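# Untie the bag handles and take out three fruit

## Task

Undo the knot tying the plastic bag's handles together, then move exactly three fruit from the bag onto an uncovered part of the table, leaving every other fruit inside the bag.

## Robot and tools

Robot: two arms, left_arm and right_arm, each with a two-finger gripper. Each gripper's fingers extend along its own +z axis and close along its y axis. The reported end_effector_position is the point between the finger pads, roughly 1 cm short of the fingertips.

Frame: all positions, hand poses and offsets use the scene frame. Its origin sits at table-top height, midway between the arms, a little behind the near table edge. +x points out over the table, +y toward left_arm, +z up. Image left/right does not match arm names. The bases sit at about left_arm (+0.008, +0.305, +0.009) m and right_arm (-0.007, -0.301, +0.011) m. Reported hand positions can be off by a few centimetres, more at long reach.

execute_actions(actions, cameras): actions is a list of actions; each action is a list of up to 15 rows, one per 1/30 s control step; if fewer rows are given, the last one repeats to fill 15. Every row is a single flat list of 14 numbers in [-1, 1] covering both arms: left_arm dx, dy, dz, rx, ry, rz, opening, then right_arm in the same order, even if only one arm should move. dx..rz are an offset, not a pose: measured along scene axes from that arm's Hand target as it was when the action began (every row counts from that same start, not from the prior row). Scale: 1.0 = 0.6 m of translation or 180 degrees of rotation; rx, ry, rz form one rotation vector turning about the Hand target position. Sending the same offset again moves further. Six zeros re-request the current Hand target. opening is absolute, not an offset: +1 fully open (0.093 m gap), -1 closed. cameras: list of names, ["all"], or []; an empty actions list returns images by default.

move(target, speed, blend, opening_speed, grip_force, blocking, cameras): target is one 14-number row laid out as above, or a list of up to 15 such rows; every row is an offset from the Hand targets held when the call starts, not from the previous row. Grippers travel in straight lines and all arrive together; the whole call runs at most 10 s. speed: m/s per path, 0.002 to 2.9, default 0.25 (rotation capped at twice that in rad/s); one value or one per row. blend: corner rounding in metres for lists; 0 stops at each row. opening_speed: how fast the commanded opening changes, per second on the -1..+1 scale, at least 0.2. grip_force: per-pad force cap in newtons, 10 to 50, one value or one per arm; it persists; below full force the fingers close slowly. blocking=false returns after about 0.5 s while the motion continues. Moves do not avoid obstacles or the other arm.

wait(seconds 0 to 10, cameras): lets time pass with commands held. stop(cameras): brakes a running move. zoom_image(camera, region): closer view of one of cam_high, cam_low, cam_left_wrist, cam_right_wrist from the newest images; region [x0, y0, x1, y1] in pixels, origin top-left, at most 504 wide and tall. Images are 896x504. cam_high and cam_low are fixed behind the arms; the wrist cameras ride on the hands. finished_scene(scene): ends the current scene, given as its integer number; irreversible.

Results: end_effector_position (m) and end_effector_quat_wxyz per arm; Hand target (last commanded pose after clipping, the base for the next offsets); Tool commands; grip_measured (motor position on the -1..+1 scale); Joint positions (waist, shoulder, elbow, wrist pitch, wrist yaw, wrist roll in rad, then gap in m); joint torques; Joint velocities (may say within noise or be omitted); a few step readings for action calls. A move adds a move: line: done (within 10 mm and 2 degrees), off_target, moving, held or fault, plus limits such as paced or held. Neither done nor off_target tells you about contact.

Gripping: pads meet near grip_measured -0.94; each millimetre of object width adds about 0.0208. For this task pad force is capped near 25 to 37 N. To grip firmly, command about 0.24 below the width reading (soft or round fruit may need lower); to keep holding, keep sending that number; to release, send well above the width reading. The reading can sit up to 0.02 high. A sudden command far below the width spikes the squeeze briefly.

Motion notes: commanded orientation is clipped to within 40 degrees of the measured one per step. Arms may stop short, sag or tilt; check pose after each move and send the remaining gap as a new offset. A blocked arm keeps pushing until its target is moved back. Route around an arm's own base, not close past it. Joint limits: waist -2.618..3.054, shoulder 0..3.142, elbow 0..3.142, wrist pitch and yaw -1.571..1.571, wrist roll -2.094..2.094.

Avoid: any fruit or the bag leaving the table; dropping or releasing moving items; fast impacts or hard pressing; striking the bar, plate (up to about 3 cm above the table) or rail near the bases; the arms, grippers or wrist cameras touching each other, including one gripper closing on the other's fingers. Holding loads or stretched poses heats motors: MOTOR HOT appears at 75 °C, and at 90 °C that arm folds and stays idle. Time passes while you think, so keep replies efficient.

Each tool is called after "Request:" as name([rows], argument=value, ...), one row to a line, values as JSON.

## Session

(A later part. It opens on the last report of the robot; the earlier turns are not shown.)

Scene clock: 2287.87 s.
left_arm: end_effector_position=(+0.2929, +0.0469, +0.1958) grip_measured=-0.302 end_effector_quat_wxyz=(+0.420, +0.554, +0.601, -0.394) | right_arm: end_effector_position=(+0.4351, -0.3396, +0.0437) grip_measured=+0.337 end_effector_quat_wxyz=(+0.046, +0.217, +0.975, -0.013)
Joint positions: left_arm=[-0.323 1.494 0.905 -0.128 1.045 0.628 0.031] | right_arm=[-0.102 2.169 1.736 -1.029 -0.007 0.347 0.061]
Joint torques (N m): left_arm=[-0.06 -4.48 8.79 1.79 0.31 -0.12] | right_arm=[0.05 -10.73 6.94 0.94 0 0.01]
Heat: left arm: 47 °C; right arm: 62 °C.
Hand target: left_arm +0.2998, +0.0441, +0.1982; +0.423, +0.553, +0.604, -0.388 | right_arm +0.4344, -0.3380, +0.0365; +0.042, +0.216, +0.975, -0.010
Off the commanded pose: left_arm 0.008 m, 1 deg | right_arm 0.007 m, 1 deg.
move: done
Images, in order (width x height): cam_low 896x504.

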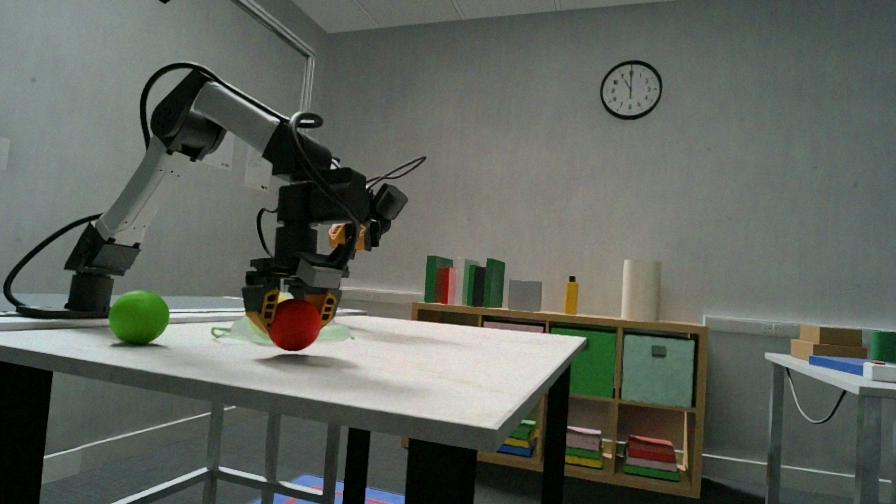

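Request:
move([
  [0,0,0,0,0,0,-0.3,0,0,-0.014,0,0,0,0.15],
], speed=0.04, cameras=["cam_low"])

Request:
zoom_image(camera="cam_low", region=[220, 240, 380, 370])

Scene clock: 2294.37 s.
left_arm: end_effector_position=(+0.2929, +0.0469, +0.1958) grip_measured=-0.302 end_effector_quat_wxyz=(+0.420, +0.554, +0.601, -0.394) | right_arm: end_effector_position=(+0.4355, -0.3399, +0.0388) grip_measured=+0.337 end_effector_quat_wxyz=(+0.049, +0.217, +0.975, -0.013)
Joint positions: left_arm=[-0.323 1.494 0.905 -0.128 1.045 0.628 0.031] | right_arm=[-0.102 2.169 1.716 -1.001 -0.007 0.347 0.061]
Joint torques (N m): left_arm=[-0.05 -4.46 8.8 1.78 0.3 -0.11] | right_arm=[0.06 -10.02 6.82 1.03 -0.03 0.02]
Heat: left arm: 47 °C; right arm: 62 °C.
Hand target: left_arm +0.2998, +0.0441, +0.1982; +0.423, +0.553, +0.604, -0.388 | right_arm +0.4344, -0.3380, +0.0282; +0.042, +0.216, +0.975, -0.010
Off the commanded pose: left_arm 0.008 m, 1 deg | right_arm 0.011 m, 1 deg.
move: off_target (right_arm)
Images, in order (width x height): cam_low 896x504.

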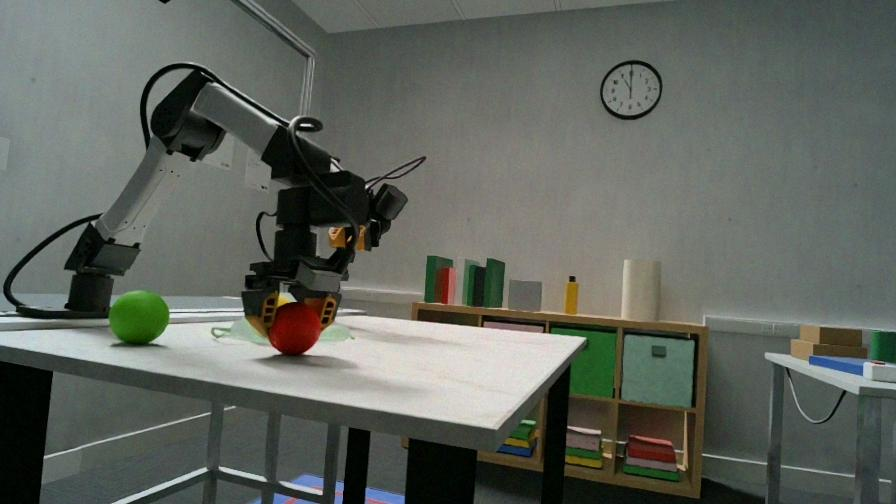

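Scaled by 3.150 from the camera's 896x504 image, which has a finer 1280x720 frame.

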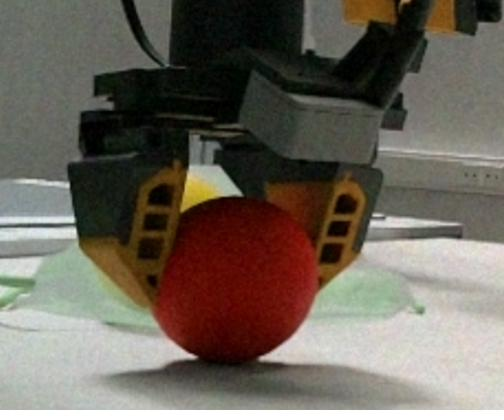

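Request:
move([
  [0,0,0,0,0,0,-0.3,0,0,-0.008,0,0,0,0.15],
  [0,0,0,0,0,0,-0.3,0,0,-0.008,0,0,0,0.85],
], speed=0.04, opening_speed=0.3, cameras=["cam_low"])

Request:
zoom_image(camera="cam_low", region=[220, 240, 380, 370])

Scene clock: 2305.13 s.
left_arm: end_effector_position=(+0.2929, +0.0469, +0.1958) grip_measured=-0.302 end_effector_quat_wxyz=(+0.420, +0.554, +0.601, -0.394) | right_arm: end_effector_position=(+0.4386, -0.3402, +0.0379) grip_measured=+0.849 end_effector_quat_wxyz=(+0.056, +0.216, +0.975, -0.012)
Joint positions: left_arm=[-0.323 1.494 0.905 -0.128 1.045 0.628 0.031] | right_arm=[-0.102 2.169 1.711 -0.982 -0.008 0.347 0.086]
Joint torques (N m): left_arm=[-0.08 -4.41 8.77 1.78 0.31 -0.14] | right_arm=[-0.02 -9.68 6.19 1.02 -0.01 0.02]
Heat: left arm: 47 °C; right arm: 60 °C.
Hand target: left_arm +0.2998, +0.0441, +0.1982; +0.423, +0.553, +0.604, -0.388 | right_arm +0.4344, -0.3380, +0.0233; +0.042, +0.216, +0.975, -0.010
Off the commanded pose: left_arm 0.008 m, 1 deg | right_arm 0.015 m, 2 deg.
move: off_target (right_arm); target 2's new opening was sent with right_arm's hand 0.015 m and 1 deg from that target
Images, in order (width x height): cam_low 896x504.

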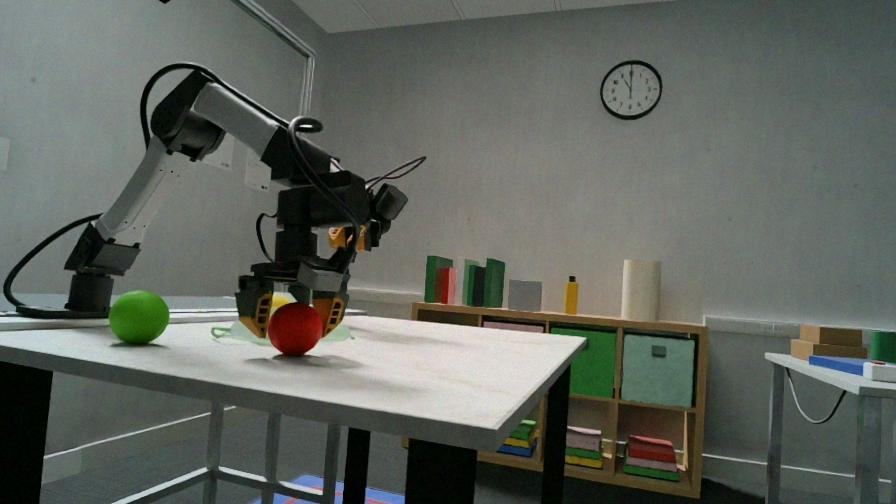

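Scaled by 3.150 from the camera's 896x504 image, which has a finer 1280x720 frame.

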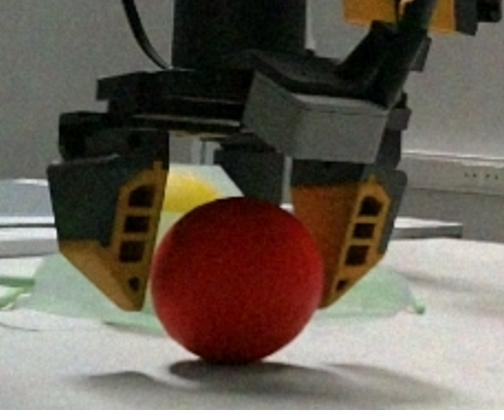

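Request:
move([
  [0,0,0,0,0,0,-0.3,0.005,0,0.2,0,0,0,0.9],
  [0,0,0,0,0,0,-0.3,-0.2,0.17,0.22,0,0,0,0.35],
], speed=0.15, cameras=["cam_right_wrist","cam_low","cam_high"])

Scene clock: 2315.00 s.
left_arm: end_effector_position=(+0.2929, +0.0469, +0.1958) grip_measured=-0.302 end_effector_quat_wxyz=(+0.420, +0.554, +0.601, -0.394) | right_arm: end_effector_position=(+0.3153, -0.2338, +0.1502) grip_measured=+0.351 end_effector_quat_wxyz=(+0.027, +0.213, +0.977, -0.008)
Joint positions: left_arm=[-0.323 1.494 0.905 -0.128 1.045 0.628 0.031] | right_arm=[0.18 1.699 1.525 -1.32 -0.002 0.62 0.062]
Joint torques (N m): left_arm=[-0.08 -4.45 8.8 1.78 0.31 -0.12] | right_arm=[-0.14 -10.26 6.83 0.79 0.21 0.09]
Heat: left arm: 47 °C; right arm: 60 °C.
Hand target: left_arm +0.2998, +0.0441, +0.1982; +0.423, +0.553, +0.604, -0.388 | right_arm +0.3144, -0.2361, +0.1553; +0.042, +0.216, +0.975, -0.010
Off the commanded pose: left_arm 0.008 m, 1 deg | right_arm 0.006 m, 2 deg.
move: done
camera_calibration:
cam_right_wrist: T_world_to_cam=[[-0.408149, -0.912905, 0.0043744, -0.0854979], [-0.852417, 0.382812, 0.356146, 0.34456], [-0.326802, 0.141632, -0.93442, 0.362453], [0, 0, 0, 1]] pos_world=[0.377264, -0.261288, 0.216344]
Images, in order (width x height): cam_high 896x504, cam_low 896x504, cam_right_wrist 896x504.

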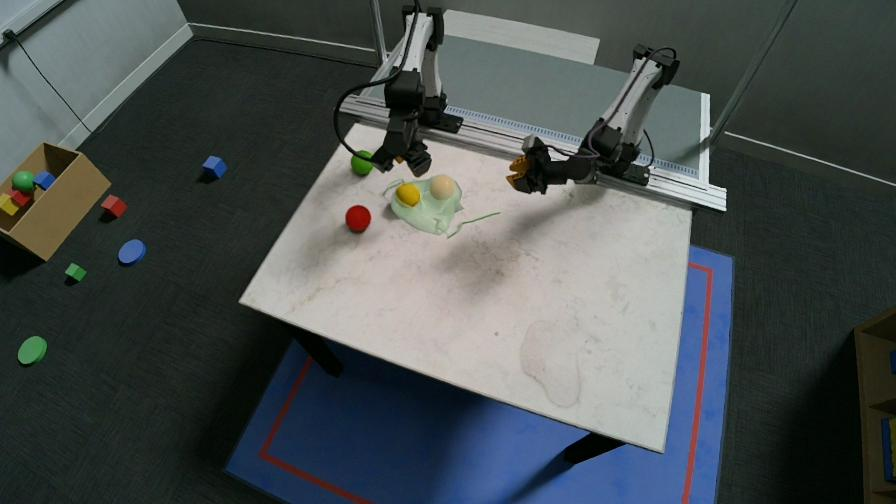

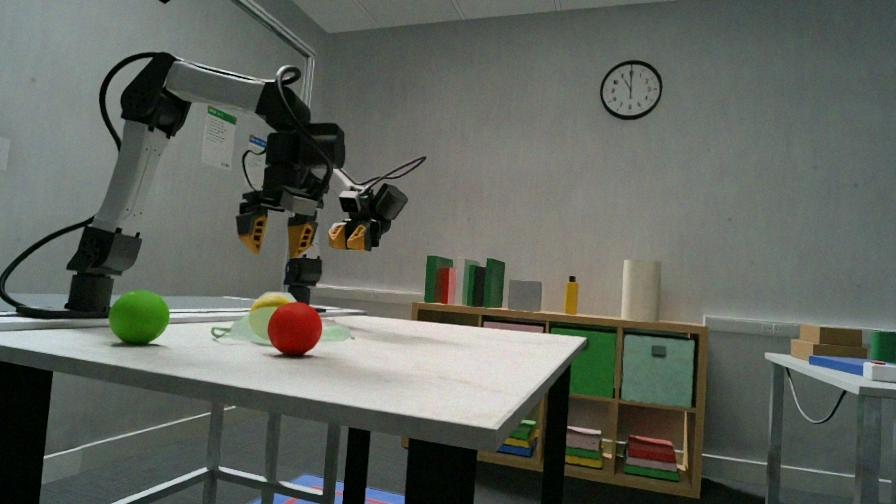

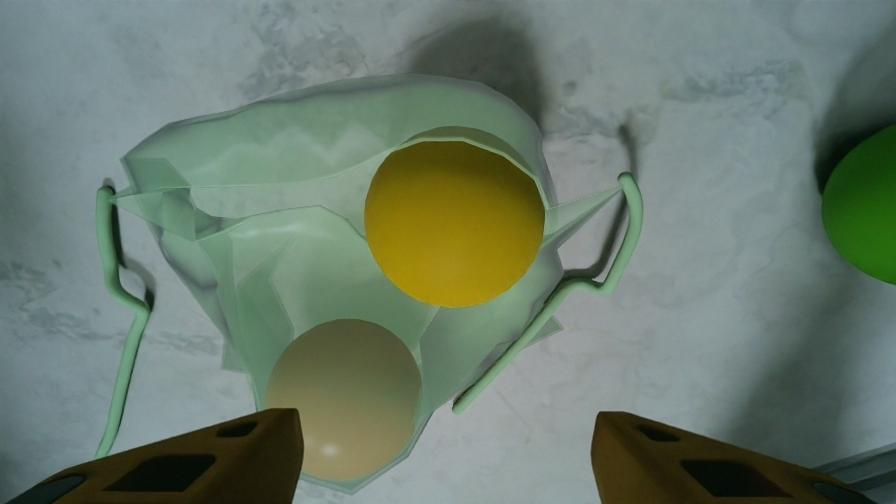

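Request:
move([
  [0,0,0,0,0,0,-0.3,0.018,-0.01,-0.1,0,0,0,0.474],
  [0,0,0,0,0,0,-0.3,0.016,-0.01,-0.15,0,0,0,0.474],
], speed=[0.12,0.05], cameras=["cam_right_wrist"])

Scene clock: 2326.97 s.
left_arm: end_effector_position=(+0.2929, +0.0469, +0.1958) grip_measured=-0.302 end_effector_quat_wxyz=(+0.420, +0.554, +0.601, -0.394) | right_arm: end_effector_position=(+0.3249, -0.2370, +0.0727) grip_measured=+0.473 end_effector_quat_wxyz=(+0.046, +0.215, +0.976, +0.000)
Joint positions: left_arm=[-0.323 1.494 0.905 -0.128 1.045 0.628 0.031] | right_arm=[0.174 1.732 1.25 -0.972 -0.002 0.618 0.068]
Joint torques (N m): left_arm=[-0.12 -4.44 8.73 1.78 0.32 -0.11] | right_arm=[-0.54 -6.64 6.91 0.91 0.2 -0.02]
Heat: left arm: 47 °C; right arm: 59 °C.
Hand target: left_arm +0.2998, +0.0441, +0.1982; +0.423, +0.553, +0.604, -0.388 | right_arm +0.3240, -0.2420, +0.0652; +0.042, +0.216, +0.975, -0.010
Off the commanded pose: left_arm 0.008 m, 1 deg | right_arm 0.009 m, 1 deg.
move: done
camera_calibration:
cam_right_wrist: T_world_to_cam=[[-0.410366, -0.911733, -0.0185179, -0.0815485], [-0.864957, 0.382719, 0.324617, 0.387937], [-0.288877, 0.149229, -0.945664, 0.283859], [0, 0, 0, 1]] pos_world=[0.384084, -0.265181, 0.140994]
Images, in order (width x height): cam_right_wrist 896x504.

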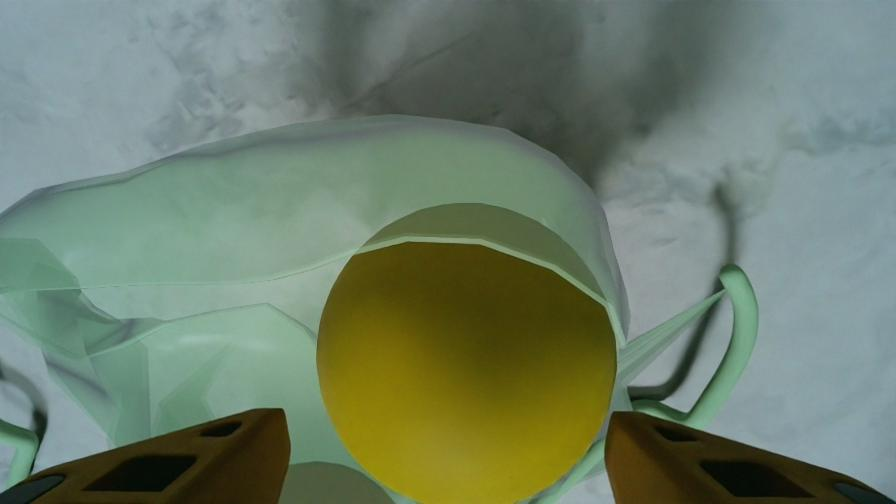

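Request:
move([
  [0,0,0,0,0,0,-0.3,-0.001,-0.011,0.0,0,0,0,0.474],
  [0,0,0,0,0,0,-0.3,-0.003,-0.011,-0.03,0,0,0,0.474],
], speed=[0.06,0.05], cameras=["cam_right_wrist"])

Scene clock: 2337.83 s.
left_arm: end_effector_position=(+0.2929, +0.0469, +0.1958) grip_measured=-0.302 end_effector_quat_wxyz=(+0.420, +0.554, +0.601, -0.394) | right_arm: end_effector_position=(+0.3229, -0.2439, +0.0561) grip_measured=+0.473 end_effector_quat_wxyz=(+0.046, +0.215, +0.975, -0.003)
Joint positions: left_arm=[-0.323 1.494 0.905 -0.128 1.045 0.628 0.031] | right_arm=[0.158 1.741 1.191 -0.905 0.001 0.603 0.068]
Joint torques (N m): left_arm=[-0.1 -4.48 8.8 1.79 0.32 -0.12] | right_arm=[-0.73 -6.37 6.56 1.01 0.18 -0.07]
Heat: left arm: 47 °C; right arm: 58 °C.
Hand target: left_arm +0.2998, +0.0441, +0.1982; +0.423, +0.553, +0.604, -0.388 | right_arm +0.3222, -0.2487, +0.0473; +0.042, +0.216, +0.975, -0.010
Off the commanded pose: left_arm 0.008 m, 1 deg | right_arm 0.010 m, 1 deg.
move: done
camera_calibration:
cam_right_wrist: T_world_to_cam=[[-0.411616, -0.91125, -0.0140198, -0.0887347], [-0.864228, 0.385401, 0.323383, 0.394732], [-0.28928, 0.145226, -0.946164, 0.267804], [0, 0, 0, 1]] pos_world=[0.382084, -0.271882, 0.124493]
Images, in order (width x height): cam_right_wrist 896x504.

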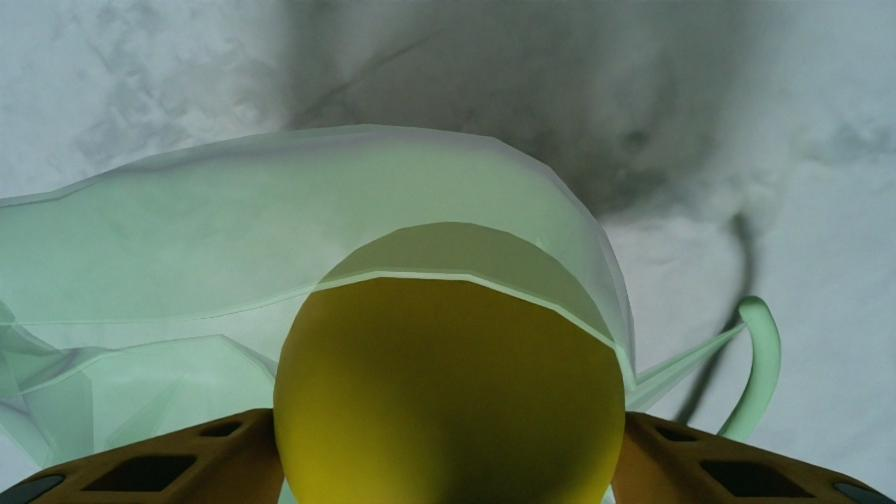

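Request:
move([
  [0,0,0,0,0,0,-0.3,0.002,0.0,-0.02,0,0,0,0.53],
  [0,0,0,0,0,0,-0.3,0.002,0.0,-0.04,0,0,0,0.57],
], speed=[0.05,0.04], opening_speed=0.5, cameras=["cam_right_wrist","cam_left_wrist"])

Scene clock: 2347.30 s.
left_arm: end_effector_position=(+0.2929, +0.0469, +0.1958) grip_measured=-0.302 end_effector_quat_wxyz=(+0.420, +0.554, +0.601, -0.394) | right_arm: end_effector_position=(+0.3275, -0.2441, +0.0325) grip_measured=+0.569 end_effector_quat_wxyz=(+0.050, +0.215, +0.975, -0.001)
Joint positions: left_arm=[-0.323 1.494 0.905 -0.128 1.045 0.628 0.031] | right_arm=[0.158 1.784 1.143 -0.805 0.001 0.603 0.072]
Joint torques (N m): left_arm=[-0.06 -4.48 8.81 1.77 0.29 -0.13] | right_arm=[-0.59 -6.63 5.93 0.94 0.18 -0.03]
Heat: left arm: 47 °C; right arm: 58 °C.
Hand target: left_arm +0.2998, +0.0441, +0.1982; +0.423, +0.553, +0.604, -0.388 | right_arm +0.3234, -0.2486, +0.0233; +0.042, +0.216, +0.975, -0.010
Off the commanded pose: left_arm 0.008 m, 1 deg | right_arm 0.011 m, 1 deg.
move: off_target (right_arm); target 2's new opening was sent with right_arm's hand 0.012 m and 1 deg from that target
camera_calibration:
cam_left_wrist: T_world_to_cam=[[-0.997629, -0.0686447, 0.0048467, 0.293693], [-0.0514076, 0.696591, -0.715624, 0.162234], [0.0457476, -0.714177, -0.698469, 0.24581], [0, 0, 0, 1]] pos_world=[0.290091, 0.0827016, 0.286365]
cam_right_wrist: T_world_to_cam=[[-0.411225, -0.911343, -0.0186383, -0.0873008], [-0.867114, 0.384799, 0.316295, 0.407413], [-0.281082, 0.14623, -0.948478, 0.244468], [0, 0, 0, 1]] pos_world=[0.386089, -0.272081, 0.101382]
Images, in order (width x height): cam_left_wrist 896x504, cam_right_wrist 896x504.

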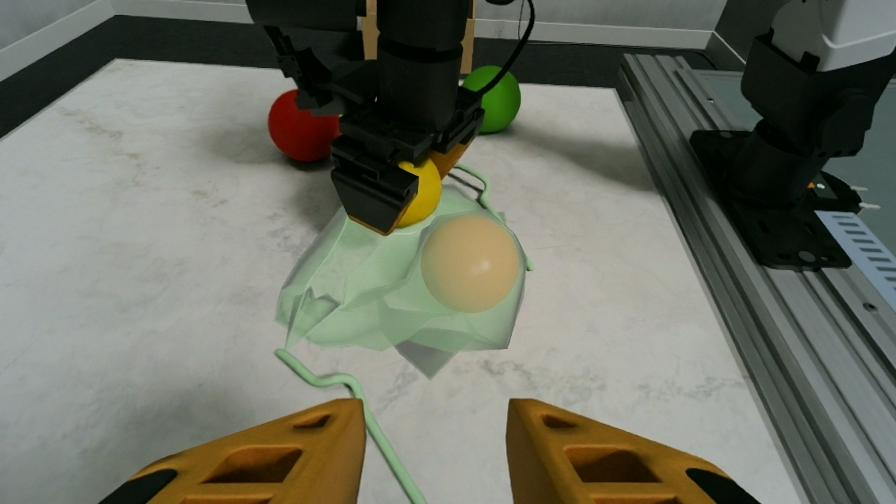

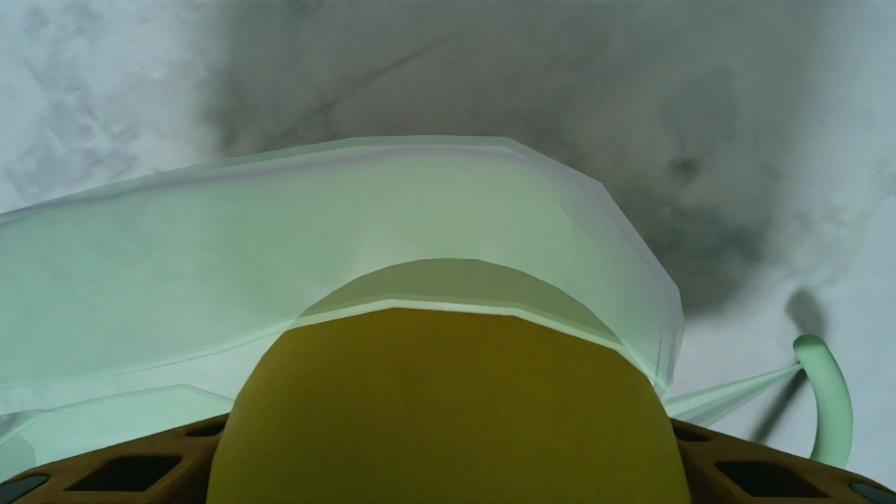

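Request:
move([
  [0,0,0,0,0,0,-0.3,-0.0,-0.0,0.022,0,0,0,0.15],
], speed=0.05, opening_speed=0.5)

Request:
move([
  [0,0,0,0,0,0,-0.3,0,0,0.05,0,0,0,0.15],
  [0,0,0,0,0,0,-0.3,-0.0,-0.0,0.2,0,0,0,0.15],
], speed=0.08, blend=0.01, cameras=["all"])

Scene clock: 2361.07 s.
left_arm: end_effector_position=(+0.2929, +0.0469, +0.1958) grip_measured=-0.302 end_effector_quat_wxyz=(+0.420, +0.554, +0.601, -0.394) | right_arm: end_effector_position=(+0.3252, -0.2445, +0.0323) grip_measured=+0.347 end_effector_quat_wxyz=(+0.046, +0.215, +0.975, -0.003)
Joint positions: left_arm=[-0.323 1.494 0.905 -0.128 1.045 0.628 0.031] | right_arm=[0.158 1.784 1.143 -0.815 0.001 0.603 0.062]
Joint torques (N m): left_arm=[-0.08 -4.49 8.76 1.77 0.32 -0.12] | right_arm=[-0.69 -8.72 9.05 0.44 0.14 -0.1]
Heat: left arm: 47 °C; right arm: 58 °C.
Hand target: left_arm +0.2998, +0.0441, +0.1982; +0.423, +0.553, +0.604, -0.388 | right_arm +0.3235, -0.2486, +0.0365; +0.042, +0.216, +0.975, -0.010
Off the commanded pose: left_arm 0.008 m, 1 deg | right_arm 0.006 m, 1 deg.
move: done

Scene clock: 2363.27 s.
left_arm: end_effector_position=(+0.2929, +0.0469, +0.1958) grip_measured=-0.302 end_effector_quat_wxyz=(+0.420, +0.554, +0.601, -0.394) | right_arm: end_effector_position=(+0.3213, -0.2444, +0.1378) grip_measured=+0.347 end_effector_quat_wxyz=(+0.021, +0.215, +0.976, -0.013)
Joint positions: left_arm=[-0.323 1.494 0.905 -0.128 1.045 0.628 0.031] | right_arm=[0.148 1.728 1.508 -1.289 0.001 0.592 0.062]
Joint torques (N m): left_arm=[-0.08 -4.44 8.79 1.78 0.3 -0.11] | right_arm=[-1.14 -11.07 11.4 0.37 0.13 -0.09]
Heat: left arm: 47 °C; right arm: 58 °C.
Hand target: left_arm +0.2998, +0.0441, +0.1982; +0.423, +0.553, +0.604, -0.388 | right_arm +0.3234, -0.2486, +0.1565; +0.042, +0.216, +0.975, -0.010
Off the commanded pose: left_arm 0.008 m, 1 deg | right_arm 0.019 m, 2 deg.
move: off_target (right_arm)
camera_calibration:
cam_left_wrist: T_world_to_cam=[[-0.997629, -0.0686447, 0.0048467, 0.293693], [-0.0514076, 0.696591, -0.715624, 0.162234], [0.0457476, -0.714177, -0.698469, 0.24581], [0, 0, 0, 1]] pos_world=[0.290091, 0.0827016, 0.286365]
cam_right_wrist: T_world_to_cam=[[-0.412057, -0.911009, 0.0164872, -0.0926457], [-0.846069, 0.389275, 0.364187, 0.356593], [-0.338195, 0.136116, -0.93118, 0.356104], [0, 0, 0, 1]] pos_world=[0.38396, -0.271686, 0.203258]

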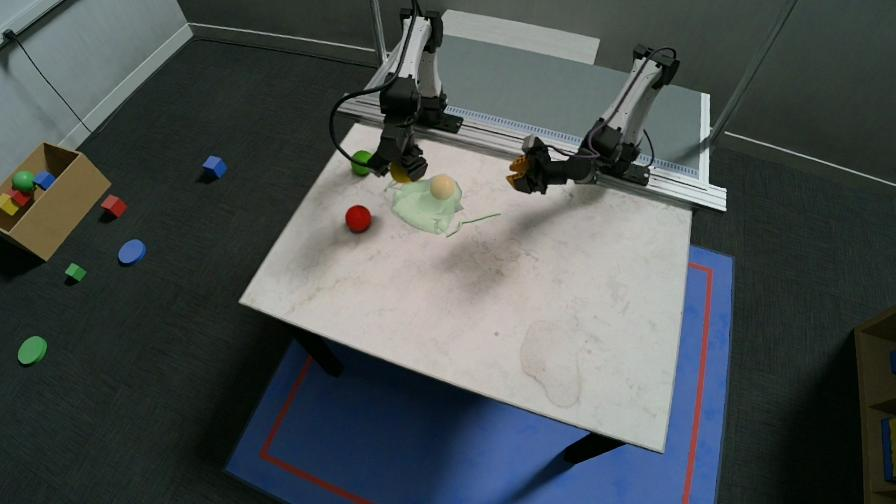

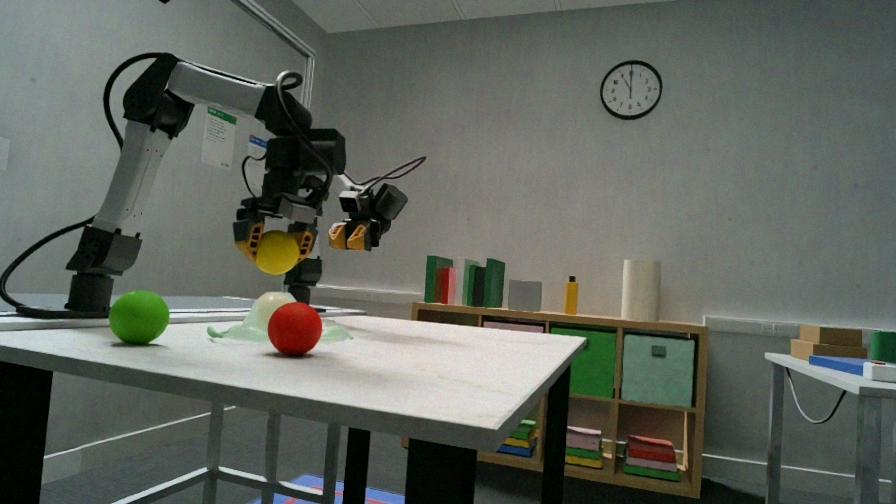

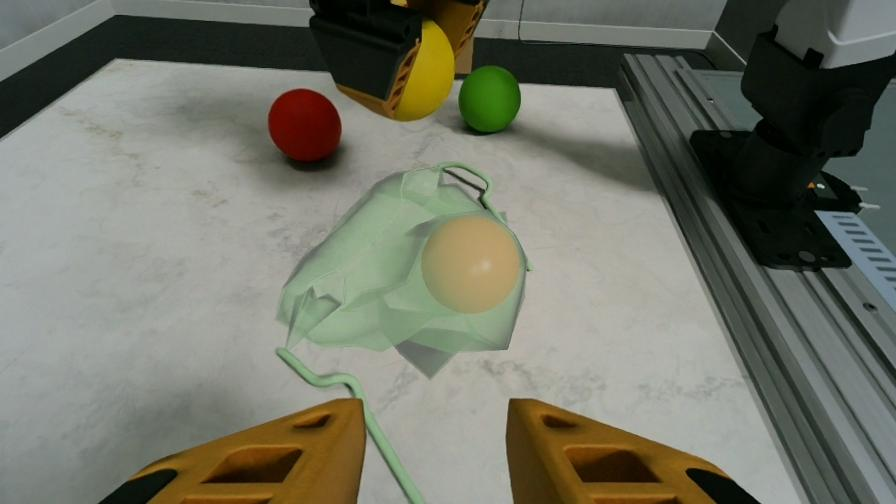

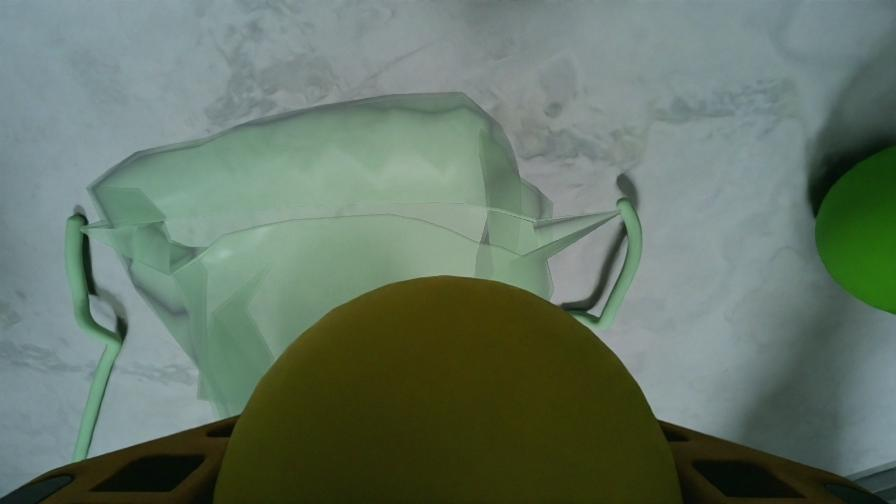

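Request:
move([
  [0,0,0,0,0,0,-0.3,0.15,0,0.03,0,0,0,0.15],
  [0,0,0,0,0,0,-0.3,0.29,-0.005,0.03,0,0,0,0.15],
  [0,0,0,0,0,0,-0.3,0.29,-0.005,-0.19,0,0,0,0.15],
], speed=0.13, blend=[0.02,0.03,0], cameras=["cam_low","cam_high"])

Request:
zoom_image(camera="cam_low", region=[260, 220, 440, 380])

Scene clock: 2388.73 s.
left_arm: end_effector_position=(+0.2929, +0.0469, +0.1958) grip_measured=-0.302 end_effector_quat_wxyz=(+0.420, +0.554, +0.601, -0.394) | right_arm: end_effector_position=(+0.4896, -0.2504, +0.0336) grip_measured=+0.346 end_effector_quat_wxyz=(+0.017, +0.215, +0.976, -0.016)
Joint positions: left_arm=[-0.323 1.494 0.905 -0.128 1.045 0.628 0.031] | right_arm=[0.092 2.511 2.313 -1.32 0.001 0.534 0.062]
Joint torques (N m): left_arm=[-0.1 -4.45 8.81 1.78 0.31 -0.11] | right_arm=[-0.5 -16.81 6.13 1.13 0.08 -0.01]
Heat: left arm: 47 °C; right arm: 60 °C.
Hand target: left_arm +0.2998, +0.0441, +0.1982; +0.423, +0.553, +0.604, -0.388 | right_arm +0.4975, -0.2516, +0.0425; +0.042, +0.216, +0.975, -0.010
Off the commanded pose: left_arm 0.008 m, 1 deg | right_arm 0.012 m, 3 deg.
move: off_target (right_arm)
Images, in order (width x height): cam_high 896x504, cam_low 896x504.

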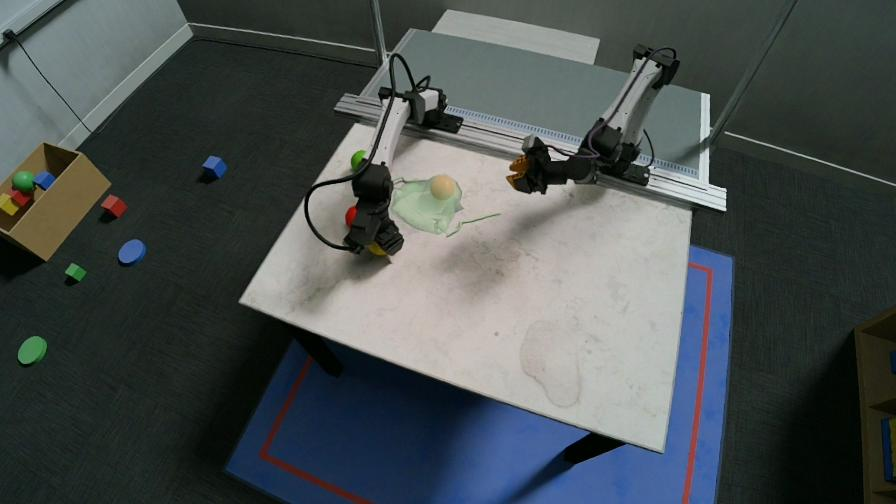

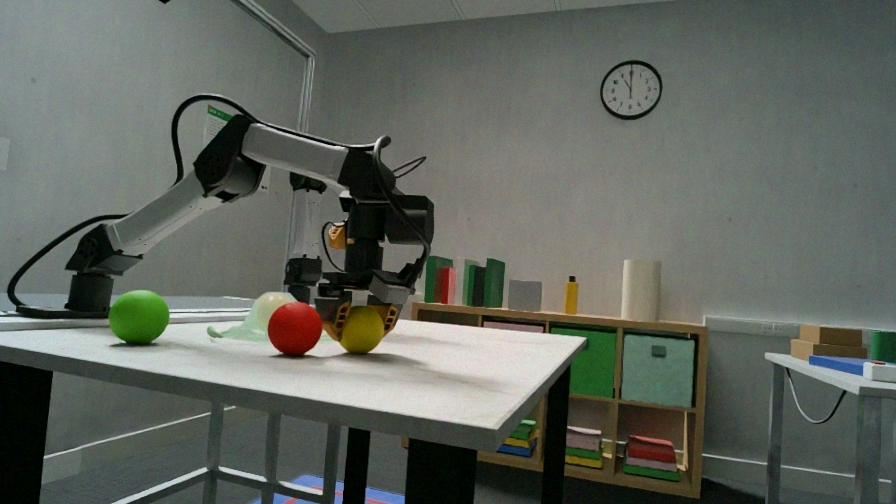

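Scaled by 2.800 from the camera's 896x504 image, which has a finer 1280x720 frame.

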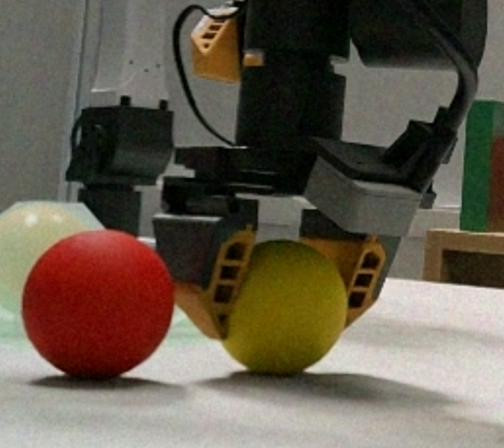

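Request:
move([
  [0,0,0,0,0,0,-0.3,0,0,0.0,0,0,0,0.73],
], speed=0.04, opening_speed=0.25, cameras=["cam_low","cam_right_wrist"])

Request:
zoom_image(camera="cam_low", region=[260, 220, 440, 380])

Scene clock: 2404.40 s.
left_arm: end_effector_position=(+0.2929, +0.0469, +0.1958) grip_measured=-0.302 end_effector_quat_wxyz=(+0.420, +0.554, +0.601, -0.394) | right_arm: end_effector_position=(+0.4952, -0.2501, +0.0316) grip_measured=+0.728 end_effector_quat_wxyz=(+0.028, +0.215, +0.976, -0.013)
Joint positions: left_arm=[-0.323 1.494 0.905 -0.128 1.045 0.628 0.031] | right_arm=[0.092 2.511 2.304 -1.288 0.002 0.534 0.08]
Joint torques (N m): left_arm=[-0.1 -4.42 8.81 1.79 0.31 -0.12] | right_arm=[-0.46 -16.76 6.74 0.81 0.07 -0.04]
Heat: left arm: 47 °C; right arm: 59 °C.
Hand target: left_arm +0.2998, +0.0441, +0.1982; +0.423, +0.553, +0.604, -0.388 | right_arm +0.4975, -0.2516, +0.0425; +0.042, +0.216, +0.975, -0.010
Off the commanded pose: left_arm 0.008 m, 1 deg | right_arm 0.011 m, 2 deg.
move: off_target (right_arm)
camera_calibration:
cam_right_wrist: T_world_to_cam=[[-0.41153, -0.911293, 0.0137347, -0.0247381], [-0.85117, 0.389679, 0.351653, 0.547611], [-0.325811, 0.133025, -0.93603, 0.310106], [0, 0, 0, 1]] pos_world=[0.556966, -0.277188, 0.098039]
Images, in order (width x height): cam_low 896x504, cam_right_wrist 896x504.

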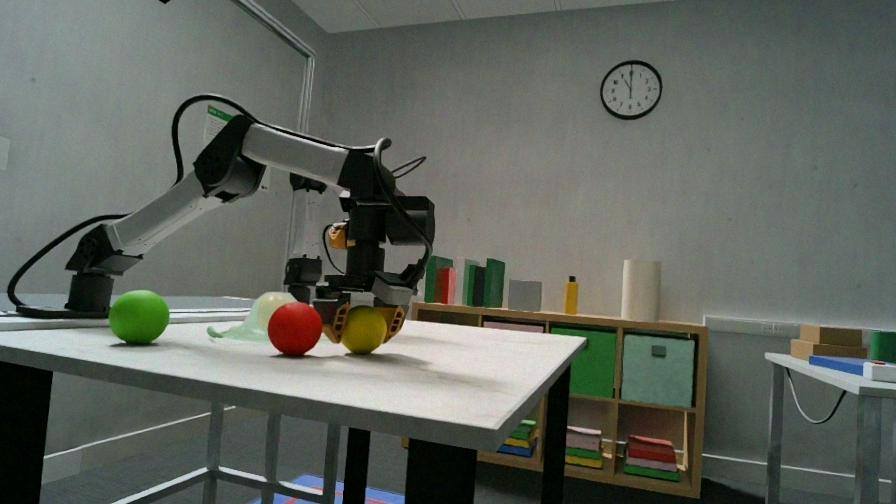

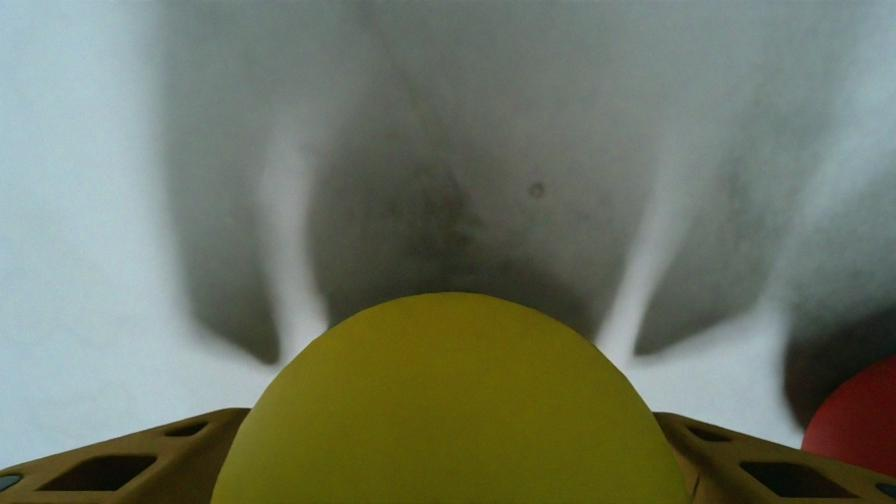

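Scaled by 2.800 from the camera's 896x504 image, which has a finer 1280x720 frame.

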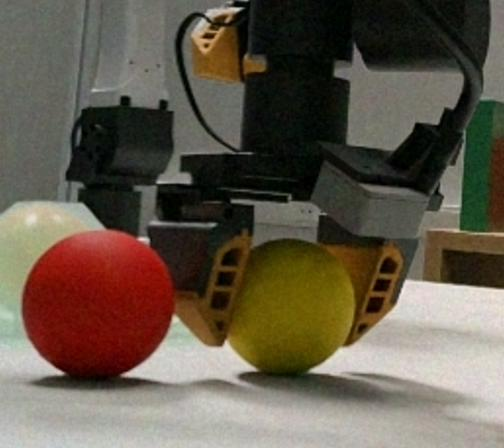

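Request:
move([
  [0,0,0,0,0,0,-0.3,0.004,0,0.0,0,0,0,0.82],
  [0,0,0,0,0,0,-0.3,0.004,0,0.15,0,0,0,0.82],
  [0,0,0,0,0,0,-0.3,-0.15,-0.05,0.3,0,0,0,0.82],
], speed=[0.03,0.08,0.15], blend=[0,0.03,0], opening_speed=0.3, cameras=["all"])

Request:
zoom_image(camera="cam_high", region=[320, 120, 520, 290])

Scene clock: 2417.07 s.
left_arm: end_effector_position=(+0.2929, +0.0469, +0.1958) grip_measured=-0.302 end_effector_quat_wxyz=(+0.420, +0.554, +0.601, -0.394) | right_arm: end_effector_position=(+0.4157, -0.2782, +0.2140) grip_measured=+0.819 end_effector_quat_wxyz=(+0.085, +0.214, +0.973, -0.001)
Joint positions: left_arm=[-0.323 1.494 0.905 -0.128 1.045 0.628 0.031] | right_arm=[0.026 2.05 2.238 -1.567 0.002 0.471 0.084]
Joint torques (N m): left_arm=[-0.01 -4.48 8.83 1.79 0.32 -0.12] | right_arm=[-0.98 -13.15 6.43 0.77 0.01 -0.11]
Heat: left arm: 47 °C; right arm: 59 °C.
Hand target: left_arm +0.2998, +0.0441, +0.1982; +0.423, +0.553, +0.604, -0.388 | right_arm +0.4075, -0.2816, +0.2226; +0.042, +0.216, +0.975, -0.010
Off the commanded pose: left_arm 0.008 m, 1 deg | right_arm 0.012 m, 5 deg.
joint sent to its limit (right arm) — joint 4 (wrist pitch), lower limit. The joint targets are off in orientation, not in position.
move: off_target (right_arm)
camera_calibration:
cam_left_wrist: T_world_to_cam=[[-0.997629, -0.0686447, 0.0048467, 0.293693], [-0.0514076, 0.696591, -0.715624, 0.162234], [0.0457476, -0.714177, -0.698469, 0.24581], [0, 0, 0, 1]] pos_world=[0.290091, 0.0827016, 0.286365]
cam_right_wrist: T_world_to_cam=[[-0.408278, -0.912246, -0.0334033, -0.0770685], [-0.887143, 0.387888, 0.250042, 0.462982], [-0.215143, 0.13172, -0.967659, 0.419079], [0, 0, 0, 1]] pos_world=[0.469427, -0.305091, 0.287187]

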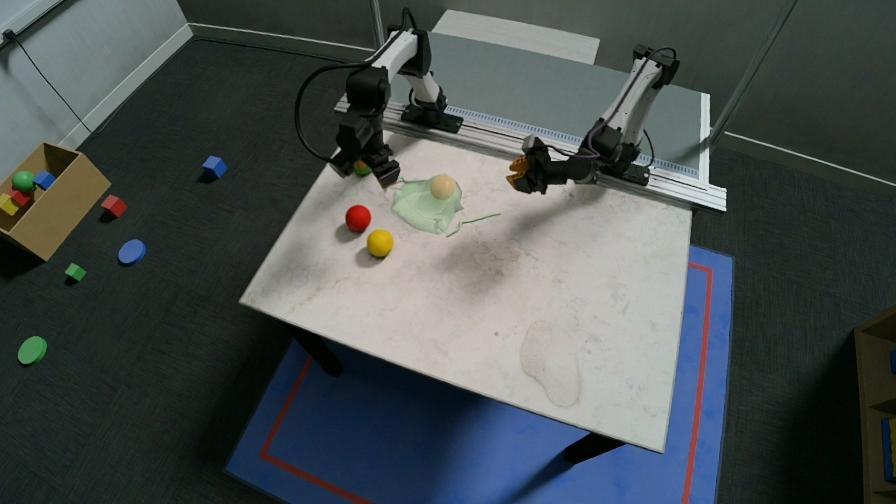

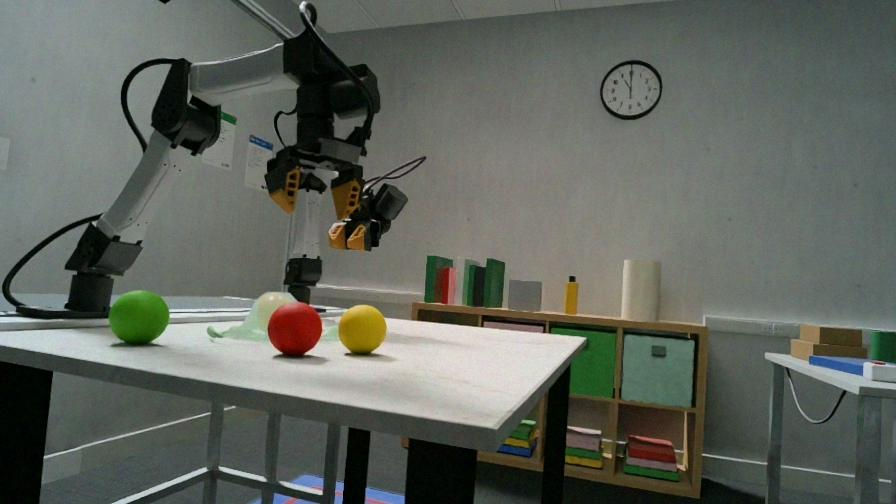

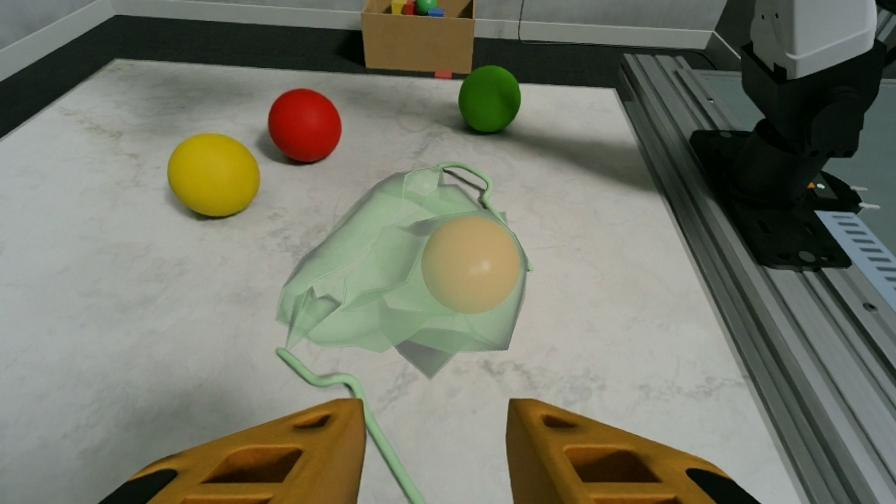

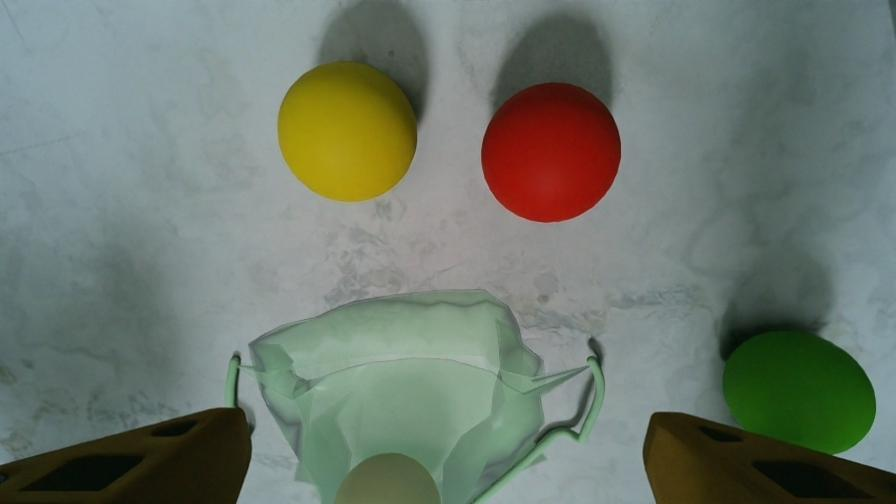

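Scaled by 2.520 from the camera's 896x504 image, which has a finer 1280x720 frame.

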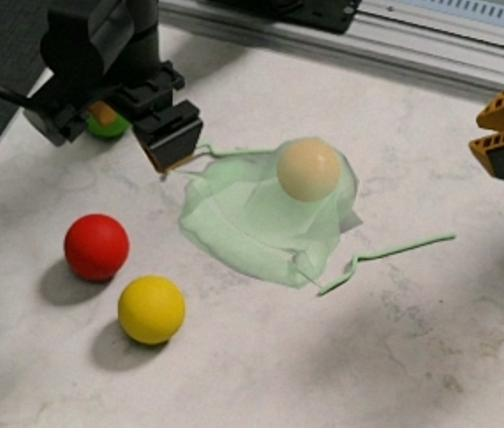

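Request:
wait(seconds=1.5, cameras=["cam_high"])

Scene clock: 2423.23 s.
left_arm: end_effector_position=(+0.2929, +0.0469, +0.1958) grip_measured=-0.302 end_effector_quat_wxyz=(+0.420, +0.554, +0.601, -0.394) | right_arm: end_effector_position=(+0.4157, -0.2782, +0.2140) grip_measured=+0.819 end_effector_quat_wxyz=(+0.085, +0.214, +0.973, -0.001)
Joint positions: left_arm=[-0.323 1.494 0.905 -0.128 1.045 0.628 0.031] | right_arm=[0.026 2.05 2.238 -1.567 0.002 0.471 0.084]
Joint torques (N m): left_arm=[-0.08 -4.46 8.8 1.79 0.32 -0.13] | right_arm=[-1.02 -13.29 6.54 0.8 -0.01 -0.08]
Heat: left arm: 47 °C; right arm: 58 °C.
Hand target: left_arm +0.2998, +0.0441, +0.1982; +0.423, +0.553, +0.604, -0.388 | right_arm +0.4075, -0.2816, +0.2226; +0.042, +0.216, +0.975, -0.010
Tool commands: left_gripper/opening=-0.3 right_gripper/opening=+0.82
Off the commanded pose: left_arm 0.008 m, 1 deg | right_arm 0.012 m, 5 deg.
wait: 1.50 s; at rest from the start
Images, in order (width x height): cam_high 896x504.

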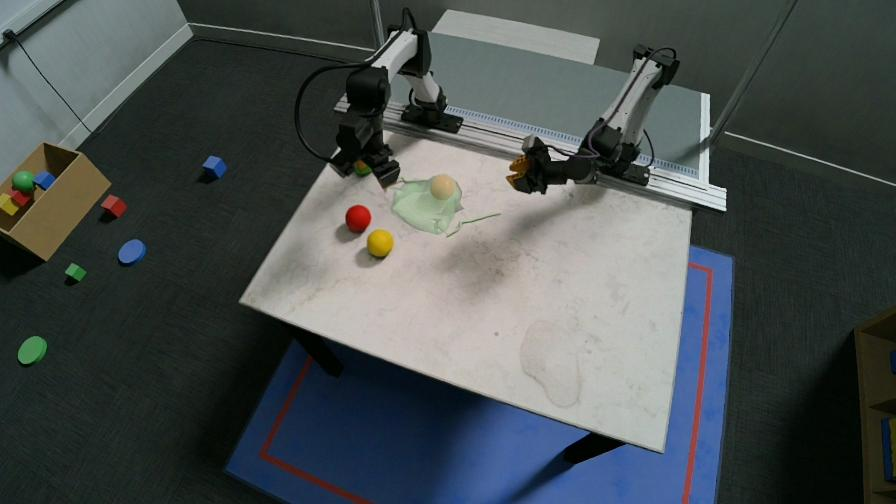

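Request:
finished_scene(scene=1)

The scene is finished: the task was done.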